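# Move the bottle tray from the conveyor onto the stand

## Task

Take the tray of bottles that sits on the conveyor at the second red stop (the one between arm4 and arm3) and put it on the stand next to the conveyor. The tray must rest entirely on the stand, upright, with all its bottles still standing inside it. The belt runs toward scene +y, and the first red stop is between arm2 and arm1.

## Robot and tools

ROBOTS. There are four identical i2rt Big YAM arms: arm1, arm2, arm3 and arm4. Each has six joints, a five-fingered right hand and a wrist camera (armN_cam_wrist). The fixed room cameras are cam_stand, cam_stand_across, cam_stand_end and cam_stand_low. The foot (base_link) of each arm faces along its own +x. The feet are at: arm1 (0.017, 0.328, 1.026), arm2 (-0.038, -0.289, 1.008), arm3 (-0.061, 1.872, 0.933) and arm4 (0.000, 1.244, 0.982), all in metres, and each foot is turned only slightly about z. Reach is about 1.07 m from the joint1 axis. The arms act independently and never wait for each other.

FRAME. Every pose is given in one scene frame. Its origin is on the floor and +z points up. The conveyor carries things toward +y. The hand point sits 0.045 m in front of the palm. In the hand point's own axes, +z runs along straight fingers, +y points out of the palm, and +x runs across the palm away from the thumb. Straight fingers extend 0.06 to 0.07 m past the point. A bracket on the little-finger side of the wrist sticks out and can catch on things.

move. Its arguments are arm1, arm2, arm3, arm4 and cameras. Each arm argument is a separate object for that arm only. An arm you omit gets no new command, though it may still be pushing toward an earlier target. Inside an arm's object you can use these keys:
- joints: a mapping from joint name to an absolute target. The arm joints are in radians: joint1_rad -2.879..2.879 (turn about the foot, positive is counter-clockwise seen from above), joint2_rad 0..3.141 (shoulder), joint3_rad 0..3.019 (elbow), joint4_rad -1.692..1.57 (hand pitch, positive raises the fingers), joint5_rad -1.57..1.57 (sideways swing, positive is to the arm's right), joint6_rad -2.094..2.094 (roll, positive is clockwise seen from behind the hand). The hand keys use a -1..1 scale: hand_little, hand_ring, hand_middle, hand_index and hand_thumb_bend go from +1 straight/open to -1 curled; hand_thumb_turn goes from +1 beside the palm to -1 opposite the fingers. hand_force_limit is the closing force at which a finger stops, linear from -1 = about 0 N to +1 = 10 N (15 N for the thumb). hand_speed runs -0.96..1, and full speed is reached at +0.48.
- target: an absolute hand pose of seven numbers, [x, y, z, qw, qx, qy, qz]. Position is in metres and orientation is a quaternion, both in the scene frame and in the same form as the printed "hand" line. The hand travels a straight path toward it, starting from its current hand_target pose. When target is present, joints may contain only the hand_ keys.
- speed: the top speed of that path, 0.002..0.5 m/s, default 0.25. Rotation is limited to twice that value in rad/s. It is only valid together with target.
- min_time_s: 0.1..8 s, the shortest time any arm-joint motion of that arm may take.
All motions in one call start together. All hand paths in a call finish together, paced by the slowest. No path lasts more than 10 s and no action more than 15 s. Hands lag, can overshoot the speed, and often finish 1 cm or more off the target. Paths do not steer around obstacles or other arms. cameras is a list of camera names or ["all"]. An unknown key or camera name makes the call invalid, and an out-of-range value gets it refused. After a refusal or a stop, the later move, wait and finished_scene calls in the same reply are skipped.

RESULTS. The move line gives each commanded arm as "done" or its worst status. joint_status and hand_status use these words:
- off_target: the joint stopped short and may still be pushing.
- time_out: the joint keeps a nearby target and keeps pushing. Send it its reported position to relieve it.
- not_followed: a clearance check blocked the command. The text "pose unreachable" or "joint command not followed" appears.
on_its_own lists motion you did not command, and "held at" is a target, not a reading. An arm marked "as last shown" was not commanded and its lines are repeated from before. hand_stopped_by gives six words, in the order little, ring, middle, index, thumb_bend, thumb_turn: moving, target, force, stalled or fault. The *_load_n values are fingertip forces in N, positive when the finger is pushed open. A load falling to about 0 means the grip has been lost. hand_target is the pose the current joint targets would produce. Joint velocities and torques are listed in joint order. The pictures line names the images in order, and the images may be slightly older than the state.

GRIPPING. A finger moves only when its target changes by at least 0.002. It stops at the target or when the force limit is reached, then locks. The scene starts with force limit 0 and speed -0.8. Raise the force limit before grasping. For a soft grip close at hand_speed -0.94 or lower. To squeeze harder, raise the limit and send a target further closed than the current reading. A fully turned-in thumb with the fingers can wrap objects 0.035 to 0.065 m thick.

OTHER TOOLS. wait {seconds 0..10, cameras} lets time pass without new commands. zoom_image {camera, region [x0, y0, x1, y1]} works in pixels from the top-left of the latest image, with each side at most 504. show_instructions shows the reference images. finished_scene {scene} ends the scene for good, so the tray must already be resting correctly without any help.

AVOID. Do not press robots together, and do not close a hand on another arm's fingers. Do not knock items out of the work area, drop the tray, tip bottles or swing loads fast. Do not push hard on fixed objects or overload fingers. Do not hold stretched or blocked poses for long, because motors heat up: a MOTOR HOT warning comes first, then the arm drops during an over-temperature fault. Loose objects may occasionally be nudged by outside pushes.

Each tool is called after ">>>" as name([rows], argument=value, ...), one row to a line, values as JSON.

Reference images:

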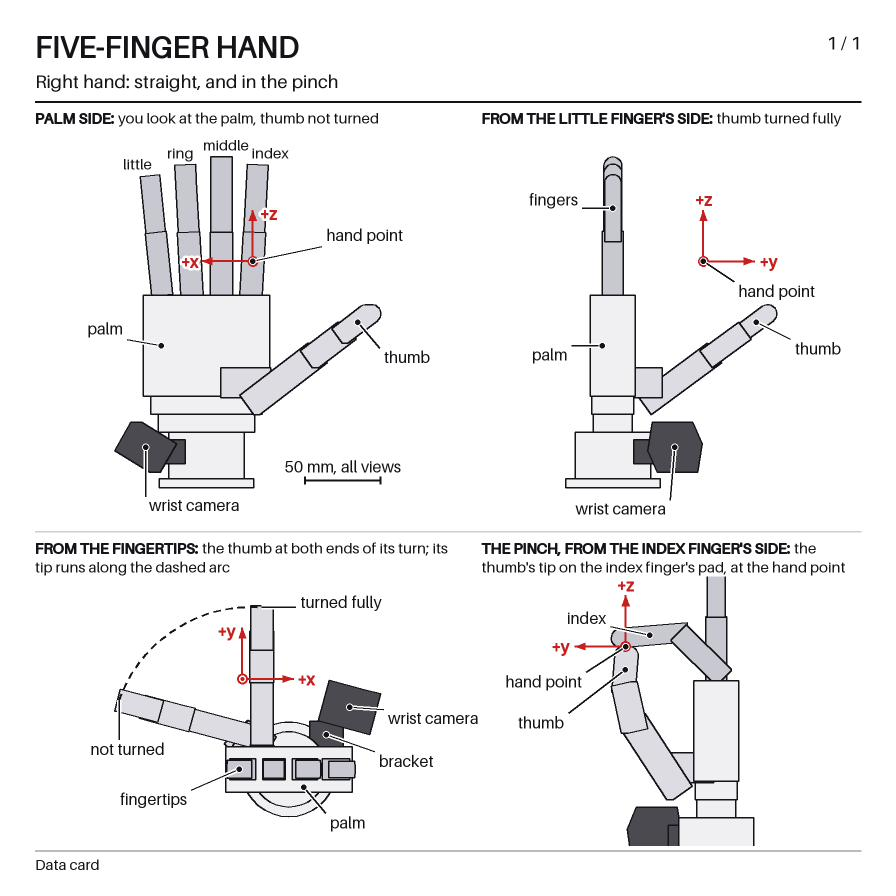

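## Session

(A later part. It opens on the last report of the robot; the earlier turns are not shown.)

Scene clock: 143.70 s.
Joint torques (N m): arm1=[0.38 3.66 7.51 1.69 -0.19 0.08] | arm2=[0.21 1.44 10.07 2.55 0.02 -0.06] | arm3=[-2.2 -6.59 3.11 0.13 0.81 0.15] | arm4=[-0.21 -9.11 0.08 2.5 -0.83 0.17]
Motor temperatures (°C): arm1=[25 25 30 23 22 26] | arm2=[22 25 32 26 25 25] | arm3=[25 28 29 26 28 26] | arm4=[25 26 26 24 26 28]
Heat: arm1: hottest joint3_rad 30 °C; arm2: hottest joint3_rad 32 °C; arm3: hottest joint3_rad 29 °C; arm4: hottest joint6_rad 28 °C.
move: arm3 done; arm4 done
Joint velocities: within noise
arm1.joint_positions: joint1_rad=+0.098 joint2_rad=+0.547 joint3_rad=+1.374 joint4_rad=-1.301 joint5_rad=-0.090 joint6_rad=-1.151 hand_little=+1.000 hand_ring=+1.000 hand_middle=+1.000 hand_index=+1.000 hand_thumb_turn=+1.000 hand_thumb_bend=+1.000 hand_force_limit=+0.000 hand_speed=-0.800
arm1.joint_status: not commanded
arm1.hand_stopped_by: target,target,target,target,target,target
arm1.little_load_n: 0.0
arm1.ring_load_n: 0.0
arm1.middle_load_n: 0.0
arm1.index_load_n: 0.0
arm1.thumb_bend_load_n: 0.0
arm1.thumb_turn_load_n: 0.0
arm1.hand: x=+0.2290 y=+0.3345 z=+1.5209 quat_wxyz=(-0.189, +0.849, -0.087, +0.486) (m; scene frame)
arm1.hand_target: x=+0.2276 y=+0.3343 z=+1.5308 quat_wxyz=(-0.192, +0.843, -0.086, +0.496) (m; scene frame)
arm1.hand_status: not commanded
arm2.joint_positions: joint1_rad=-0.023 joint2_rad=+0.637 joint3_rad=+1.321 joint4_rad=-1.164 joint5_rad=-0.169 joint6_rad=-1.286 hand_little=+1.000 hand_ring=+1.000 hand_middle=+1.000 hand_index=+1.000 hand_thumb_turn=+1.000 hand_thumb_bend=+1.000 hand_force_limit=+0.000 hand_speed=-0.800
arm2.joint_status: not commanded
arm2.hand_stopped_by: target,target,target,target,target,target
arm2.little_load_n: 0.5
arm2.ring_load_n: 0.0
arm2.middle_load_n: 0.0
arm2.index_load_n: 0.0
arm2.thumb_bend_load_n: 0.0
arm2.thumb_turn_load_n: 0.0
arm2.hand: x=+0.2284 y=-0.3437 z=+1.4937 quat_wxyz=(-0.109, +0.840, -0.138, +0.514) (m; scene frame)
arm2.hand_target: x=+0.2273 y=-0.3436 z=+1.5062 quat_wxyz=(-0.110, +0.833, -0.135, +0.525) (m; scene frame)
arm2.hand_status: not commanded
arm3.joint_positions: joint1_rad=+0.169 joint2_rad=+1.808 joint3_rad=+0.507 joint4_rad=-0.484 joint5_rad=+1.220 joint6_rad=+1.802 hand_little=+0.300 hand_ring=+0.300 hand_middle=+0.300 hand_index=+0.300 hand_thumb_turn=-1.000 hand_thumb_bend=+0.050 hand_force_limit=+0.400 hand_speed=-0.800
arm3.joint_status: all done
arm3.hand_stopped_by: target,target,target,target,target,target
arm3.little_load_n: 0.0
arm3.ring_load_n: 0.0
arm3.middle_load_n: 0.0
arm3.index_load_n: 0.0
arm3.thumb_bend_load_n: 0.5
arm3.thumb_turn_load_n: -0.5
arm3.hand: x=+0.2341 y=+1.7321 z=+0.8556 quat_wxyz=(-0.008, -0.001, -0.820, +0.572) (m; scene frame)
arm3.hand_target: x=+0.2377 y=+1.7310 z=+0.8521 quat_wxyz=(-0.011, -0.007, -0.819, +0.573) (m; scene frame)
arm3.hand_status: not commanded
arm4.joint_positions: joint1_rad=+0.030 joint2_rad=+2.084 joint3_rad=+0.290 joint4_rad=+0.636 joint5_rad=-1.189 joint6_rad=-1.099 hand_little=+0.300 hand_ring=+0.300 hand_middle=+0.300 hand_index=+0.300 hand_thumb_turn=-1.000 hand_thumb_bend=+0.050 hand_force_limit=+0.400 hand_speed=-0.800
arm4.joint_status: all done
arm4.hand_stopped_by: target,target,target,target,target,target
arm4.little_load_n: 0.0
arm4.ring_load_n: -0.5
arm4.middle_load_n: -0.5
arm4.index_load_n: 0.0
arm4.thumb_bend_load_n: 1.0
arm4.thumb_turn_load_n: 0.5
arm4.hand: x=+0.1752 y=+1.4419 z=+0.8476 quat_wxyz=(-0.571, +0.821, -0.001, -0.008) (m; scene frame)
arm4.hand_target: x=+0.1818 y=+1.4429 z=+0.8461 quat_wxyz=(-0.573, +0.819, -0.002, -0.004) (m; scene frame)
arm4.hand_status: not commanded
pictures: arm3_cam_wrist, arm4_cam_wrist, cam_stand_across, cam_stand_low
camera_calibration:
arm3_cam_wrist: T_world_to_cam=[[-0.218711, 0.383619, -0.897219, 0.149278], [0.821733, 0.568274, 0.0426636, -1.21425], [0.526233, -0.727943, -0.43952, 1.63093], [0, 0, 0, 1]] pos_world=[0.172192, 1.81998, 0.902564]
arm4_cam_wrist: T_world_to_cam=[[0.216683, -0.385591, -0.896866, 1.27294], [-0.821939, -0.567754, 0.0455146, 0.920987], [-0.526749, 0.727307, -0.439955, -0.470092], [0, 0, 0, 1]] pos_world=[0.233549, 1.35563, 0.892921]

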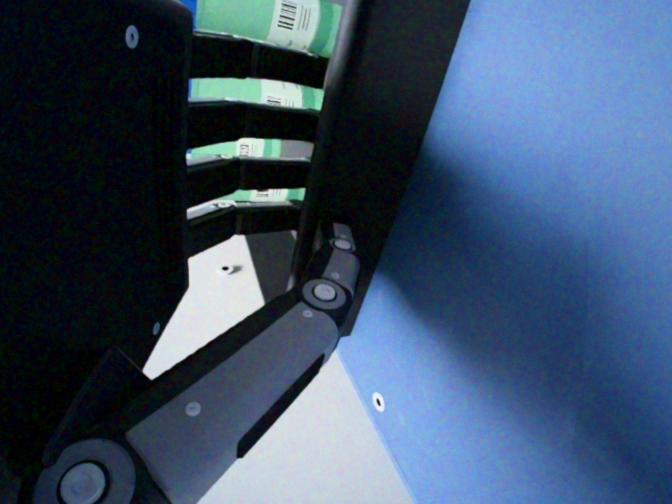

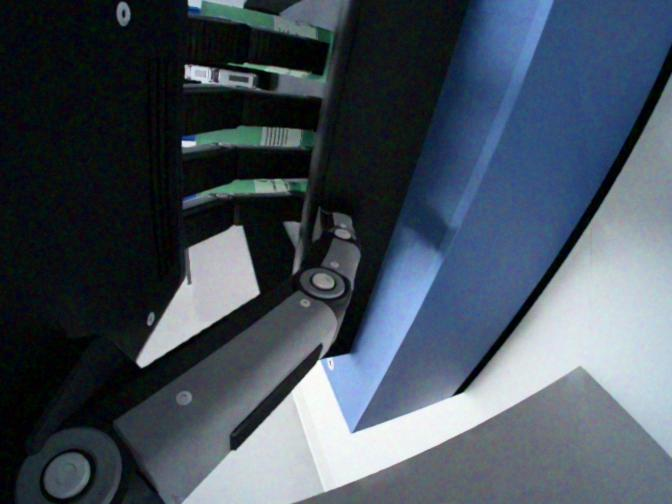

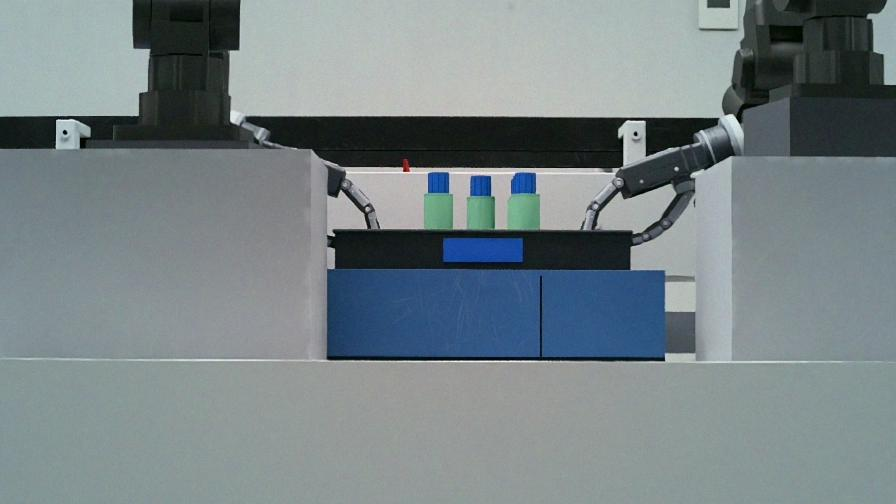

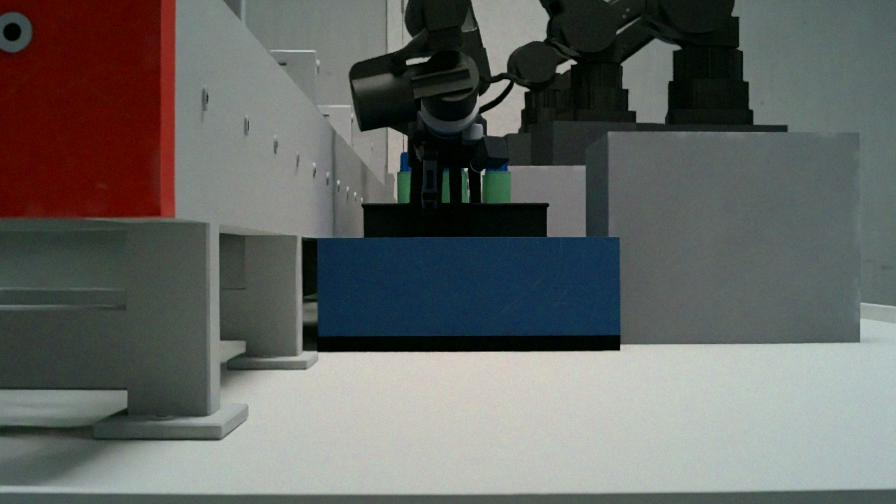

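>>> move(arm4={"joints": {"hand_speed": -0.6, "hand_thumb_bend": 0.4}}, arm3={"joints": {"hand_speed": -0.6, "hand_thumb_bend": 0.4}})

>>> move(arm4={"target": [0.182, 1.441, 0.885, 0.5736, -0.8192, 0.0025, 0.0036], "speed": 0.06}, arm3={"target": [0.238, 1.733, 0.891, 0.0107, 0.0075, 0.8191, -0.5735], "speed": 0.06}, cameras=["cam_stand_across", "cam_stand_low"])

>>> zoom_image(camera="cam_stand_across", region=[310, 140, 680, 290])

Scene clock: 145.67 s.
Joint torques (N m): arm1=[0.32 4.01 7.36 1.58 -0.19 0.02] | arm2=[0.21 1.61 10.09 2.51 0 -0.06] | arm3=[-2.26 -7.12 3.04 0.1 0.78 0.14] | arm4=[-0.21 -9.23 -0.36 2.29 -0.82 0.17]
Motor temperatures (°C): arm1=[25 25 30 23 22 26] | arm2=[22 25 32 26 25 25] | arm3=[25 27 29 26 28 26] | arm4=[25 26 26 24 26 28]
Heat: arm1: hottest joint3_rad 30 °C; arm2: hottest joint3_rad 32 °C; arm3: hottest joint3_rad 29 °C; arm4: hottest joint6_rad 28 °C.
move: arm3 done; arm4 done
Joint velocities: within noise
arm1, arm2: as last shown
arm2.little_load_n: 0.0
arm3.joint_positions: joint1_rad=+0.169 joint2_rad=+1.814 joint3_rad=+0.507 joint4_rad=-0.483 joint5_rad=+1.221 joint6_rad=+1.802 hand_little=+0.300 hand_ring=+0.300 hand_middle=+0.300 hand_index=+0.300 hand_thumb_turn=-1.000 hand_thumb_bend=+0.400 hand_force_limit=+0.400 hand_speed=-0.600
arm3.joint_status: all done
arm3.hand_stopped_by: target,target,target,target,target,target
arm3.little_load_n: 0.0
arm3.ring_load_n: 0.0
arm3.middle_load_n: 0.0
arm3.index_load_n: 0.0
arm3.thumb_bend_load_n: 0.0
arm3.thumb_turn_load_n: 0.0
arm3.hand: x=+0.2328 y=+1.7319 z=+0.8539 quat_wxyz=(-0.005, +0.001, -0.820, +0.573) (m; scene frame)
arm3.hand_target: x=+0.2378 y=+1.7310 z=+0.8521 quat_wxyz=(-0.011, -0.007, -0.819, +0.573) (m; scene frame)
arm3.hand_status: not commanded
arm4.joint_positions: joint1_rad=+0.030 joint2_rad=+2.085 joint3_rad=+0.298 joint4_rad=+0.641 joint5_rad=-1.189 joint6_rad=-1.099 hand_little=+0.300 hand_ring=+0.300 hand_middle=+0.300 hand_index=+0.300 hand_thumb_turn=-1.000 hand_thumb_bend=+0.400 hand_force_limit=+0.400 hand_speed=-0.600
arm4.joint_status: all done
arm4.hand_stopped_by: target,target,target,target,target,target
arm4.little_load_n: 0.0
arm4.ring_load_n: 0.0
arm4.middle_load_n: 0.5
arm4.index_load_n: 0.0
arm4.thumb_bend_load_n: 0.0
arm4.thumb_turn_load_n: 0.0
arm4.hand: x=+0.1801 y=+1.4428 z=+0.8473 quat_wxyz=(-0.572, +0.820, +0.002, -0.003) (m; scene frame)
arm4.hand_target: x=+0.1818 y=+1.4429 z=+0.8461 quat_wxyz=(-0.573, +0.819, -0.002, -0.004) (m; scene frame)
arm4.hand_status: not commanded
pictures: none

Scene clock: 147.20 s.
Joint torques (N m): arm1=[-0.38 3.08 7.58 1.77 -0.17 0.07] | arm2=[0.38 1.44 10.09 2.55 0 -0.05] | arm3=[-1.55 -8.12 4.46 -0.73 0.69 0.17] | arm4=[-0.91 -9.76 0.28 1.44 -0.89 -0.01]
Motor temperatures (°C): arm1=[25 25 30 23 22 26] | arm2=[22 25 32 26 25 25] | arm3=[25 27 29 26 28 26] | arm4=[25 26 26 24 26 28]
Heat: arm1: hottest joint3_rad 30 °C; arm2: hottest joint3_rad 32 °C; arm3: hottest joint3_rad 29 °C; arm4: hottest joint6_rad 28 °C.
move: arm3 off_target; arm4 done
Joint velocities: within noise
arm1, arm2: as last shown
arm3.joint_positions: joint1_rad=+0.169 joint2_rad=+1.693 joint3_rad=+0.507 joint4_rad=-0.636 joint5_rad=+1.221 joint6_rad=+1.822 hand_little=+0.300 hand_ring=+0.300 hand_middle=+0.300 hand_index=+0.300 hand_thumb_turn=-1.000 hand_thumb_bend=+0.400 hand_force_limit=+0.400 hand_speed=-0.600
arm3.joint_status: not commanded
arm3.hand_stopped_by: target,target,target,target,target,target
arm3.little_load_n: 0.0
arm3.ring_load_n: 0.0
arm3.middle_load_n: 0.0
arm3.index_load_n: 0.0
arm3.thumb_bend_load_n: 0.0
arm3.thumb_turn_load_n: 0.0
arm3.hand: x=+0.2279 y=+1.7309 z=+0.8858 quat_wxyz=(+0.001, +0.002, -0.819, +0.574) (m; scene frame)
arm3.hand_target: x=+0.2378 y=+1.7329 z=+0.8911 quat_wxyz=(-0.011, -0.007, -0.819, +0.573) (m; scene frame)
arm3.hand_status: off_target (0.012 m and 1.7 deg from the pose sent, 0.037 m and 1.1 deg at the start)
arm4.joint_positions: joint1_rad=+0.029 joint2_rad=+1.879 joint3_rad=+0.272 joint4_rad=+0.444 joint5_rad=-1.190 joint6_rad=-1.099 hand_little=+0.300 hand_ring=+0.300 hand_middle=+0.300 hand_index=+0.300 hand_thumb_turn=-1.000 hand_thumb_bend=+0.400 hand_force_limit=+0.400 hand_speed=-0.600
arm4.joint_status: not commanded
arm4.hand_stopped_by: target,target,target,target,target,target
arm4.little_load_n: 0.0
arm4.ring_load_n: 0.0
arm4.middle_load_n: 0.0
arm4.index_load_n: 0.0
arm4.thumb_bend_load_n: 0.0
arm4.thumb_turn_load_n: 0.0
arm4.hand: x=+0.1789 y=+1.4430 z=+0.8824 quat_wxyz=(-0.572, +0.820, -0.003, -0.010) (m; scene frame)
arm4.hand_target: x=+0.1819 y=+1.4410 z=+0.8849 quat_wxyz=(-0.573, +0.819, -0.003, -0.003) (m; scene frame)
arm4.hand_status: done (0.005 m and 0.8 deg from the pose sent, 0.038 m and 0.6 deg at the start)
pictures: cam_stand_across, cam_stand_low

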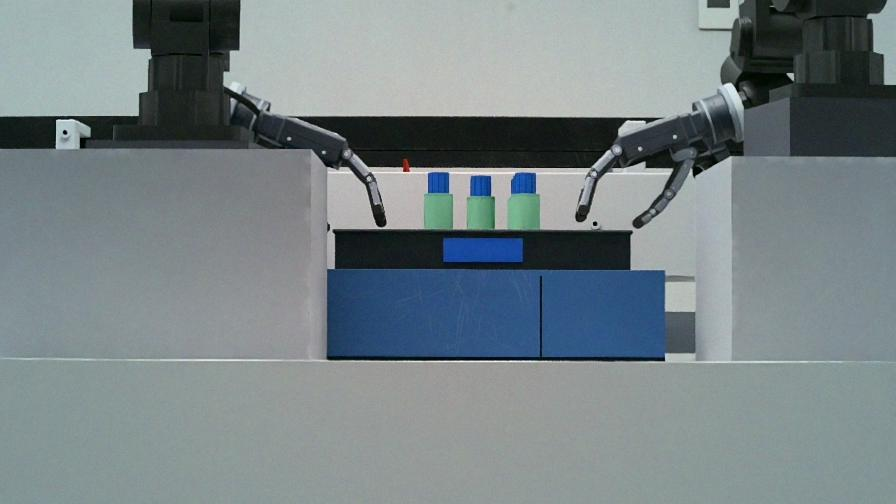

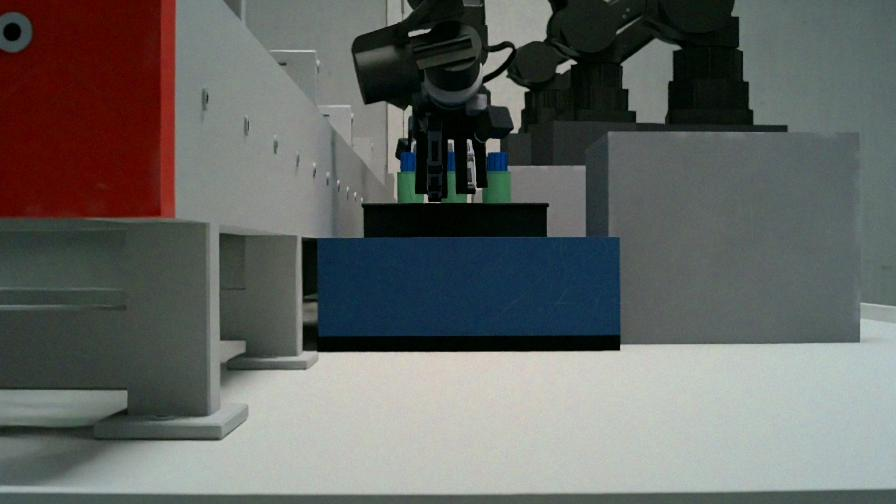

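Scaled by 1.362 from the camera's 896x504 image, which has a finer 1280x720 frame.

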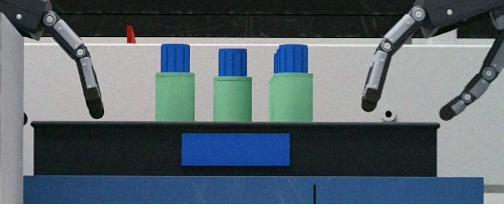

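>>> move(arm4={"target": [0.19, 1.436, 1.05, 0.5736, -0.8192, 0, 0], "speed": 0.15}, arm3={"target": [0.248, 1.738, 1.05, 0, 0, 0.8192, -0.5736], "speed": 0.15}, cameras=["cam_stand_across", "cam_stand_low", "cam_stand_end", "cam_stand", "arm3_cam_wrist", "arm4_cam_wrist"])

Scene clock: 150.23 s.
Joint torques (N m): arm1=[-0.44 3.31 7.51 1.76 -0.18 0.07] | arm2=[0.38 1.49 10.03 2.54 0.01 -0.05] | arm3=[-0.91 -5.42 10.17 -0.92 0.58 0.17] | arm4=[-1.2 -4.07 8.79 1.46 -0.93 -0.08]
Motor temperatures (°C): arm1=[25 25 30 23 22 26] | arm2=[22 25 32 26 25 25] | arm3=[25 27 29 26 28 26] | arm4=[25 26 26 24 25 28]
Heat: arm1: hottest joint3_rad 30 °C; arm2: hottest joint3_rad 32 °C; arm3: hottest joint3_rad 29 °C; arm4: hottest joint6_rad 28 °C.
move: arm3 off_target; arm4 off_target
Joint velocities: within noise
arm1, arm2: as last shown
arm3.joint_positions: joint1_rad=+0.179 joint2_rad=+1.286 joint3_rad=+0.683 joint4_rad=-1.299 joint5_rad=+1.216 joint6_rad=+1.872 hand_little=+0.300 hand_ring=+0.300 hand_middle=+0.300 hand_index=+0.300 hand_thumb_turn=-1.000 hand_thumb_bend=+0.400 hand_force_limit=+0.400 hand_speed=-0.600
arm3.joint_status: not commanded
arm3.hand_stopped_by: target,target,target,target,target,target
arm3.little_load_n: 0.0
arm3.ring_load_n: 0.0
arm3.middle_load_n: 0.0
arm3.index_load_n: 0.0
arm3.thumb_bend_load_n: 0.0
arm3.thumb_turn_load_n: 0.0
arm3.hand: x=+0.2318 y=+1.7325 z=+1.0394 quat_wxyz=(+0.017, +0.008, -0.818, +0.575) (m; scene frame)
arm3.hand_target: x=+0.2475 y=+1.7380 z=+1.0501 quat_wxyz=(+0.000, +0.000, -0.819, +0.573) (m; scene frame)
arm3.hand_status: off_target (0.020 m and 2.2 deg from the pose sent, 0.166 m and 0.2 deg at the start)
arm4.joint_positions: joint1_rad=+0.000 joint2_rad=+1.065 joint3_rad=+0.356 joint4_rad=-0.553 joint5_rad=-1.201 joint6_rad=-1.175 hand_little=+0.300 hand_ring=+0.300 hand_middle=+0.300 hand_index=+0.300 hand_thumb_turn=-1.000 hand_thumb_bend=+0.400 hand_force_limit=+0.400 hand_speed=-0.600
arm4.joint_status: not commanded
arm4.hand_stopped_by: target,target,target,target,target,target
arm4.little_load_n: 0.0
arm4.ring_load_n: 0.0
arm4.middle_load_n: 0.0
arm4.index_load_n: 0.0
arm4.thumb_bend_load_n: 0.0
arm4.thumb_turn_load_n: 0.0
arm4.hand: x=+0.1676 y=+1.4360 z=+1.0371 quat_wxyz=(-0.570, +0.822, -0.010, -0.022) (m; scene frame)
arm4.hand_target: x=+0.1893 y=+1.4358 z=+1.0501 quat_wxyz=(-0.573, +0.819, +0.000, +0.000) (m; scene frame)
arm4.hand_status: off_target (0.026 m and 2.8 deg from the pose sent, 0.168 m and 1.2 deg at the start)
pictures: arm3_cam_wrist, arm4_cam_wrist, cam_stand, cam_stand_across, cam_stand_end, cam_stand_low
camera_calibration:
arm3_cam_wrist: T_world_to_cam=[[-0.258784, 0.381473, -0.887417, 0.3164], [0.830823, 0.556529, -0.0030457, -1.1547], [0.492711, -0.738074, -0.460958, 1.76088], [0, 0, 0, 1]] pos_world=[0.173624, 1.82158, 1.08895]
arm4_cam_wrist: T_world_to_cam=[[0.188045, -0.388767, -0.901942, 1.45696], [-0.819448, -0.56834, 0.0741277, 0.873527], [-0.541428, 0.725155, -0.425448, -0.395981], [0, 0, 0, 1]] pos_world=[0.227439, 1.35003, 1.08087]

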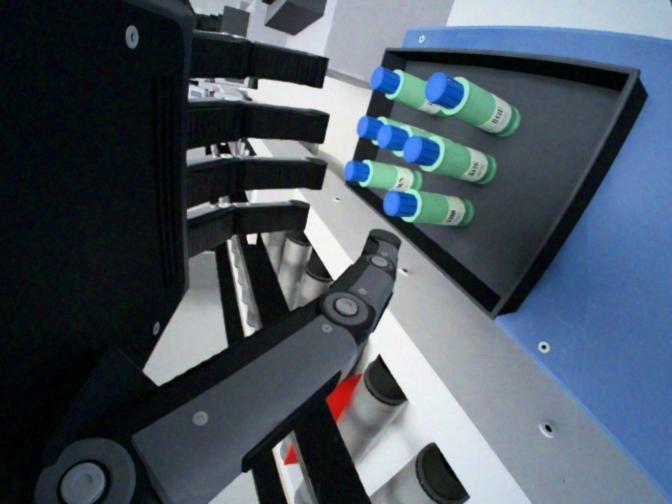

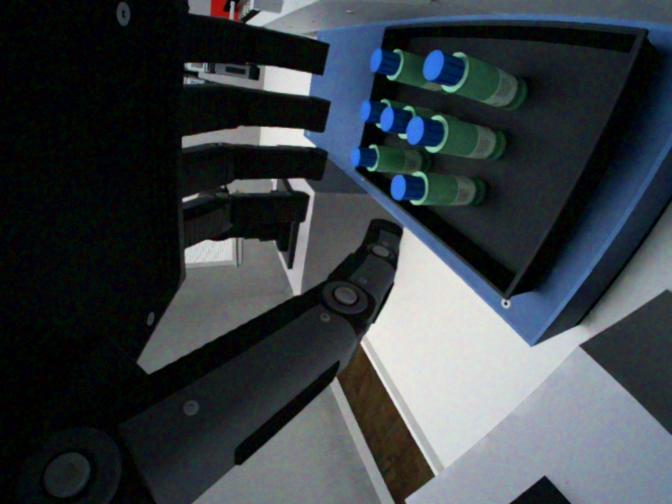

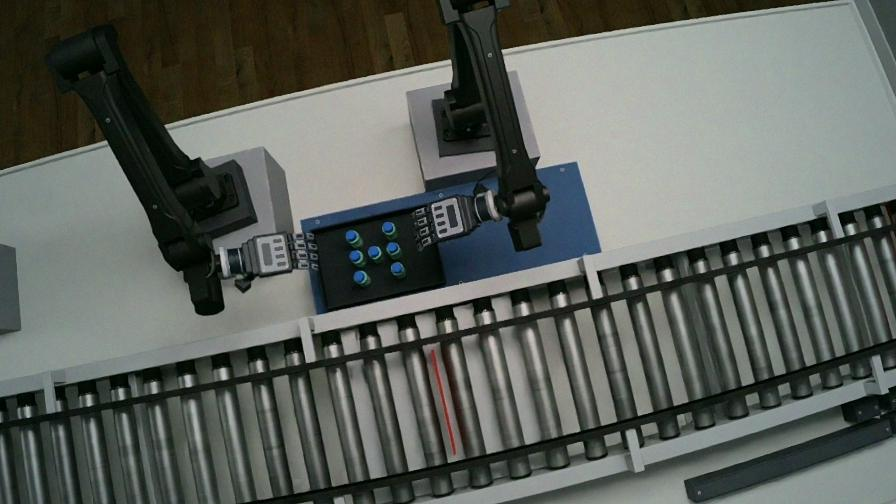

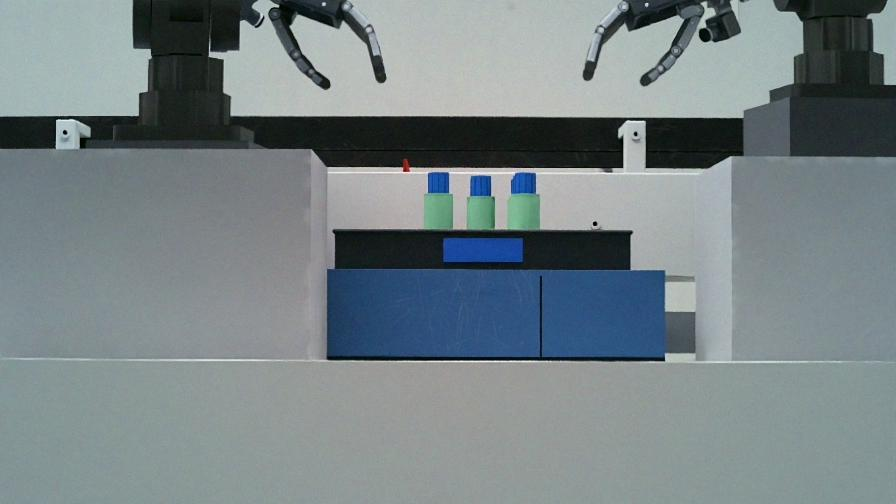

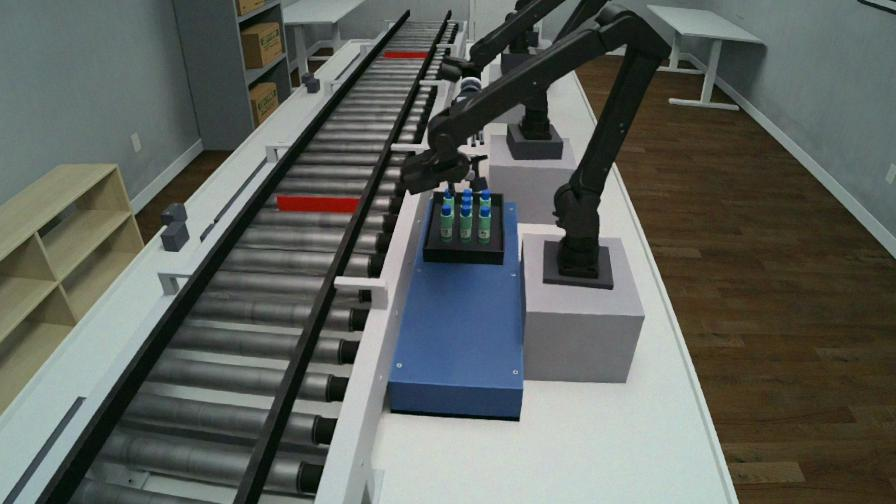

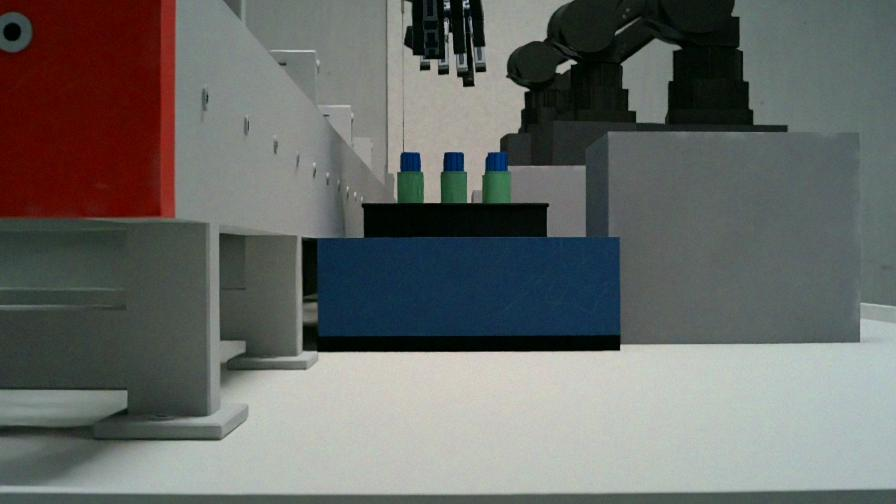

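>>> finished_scene(scene=1)

The scene is finished: the task was done.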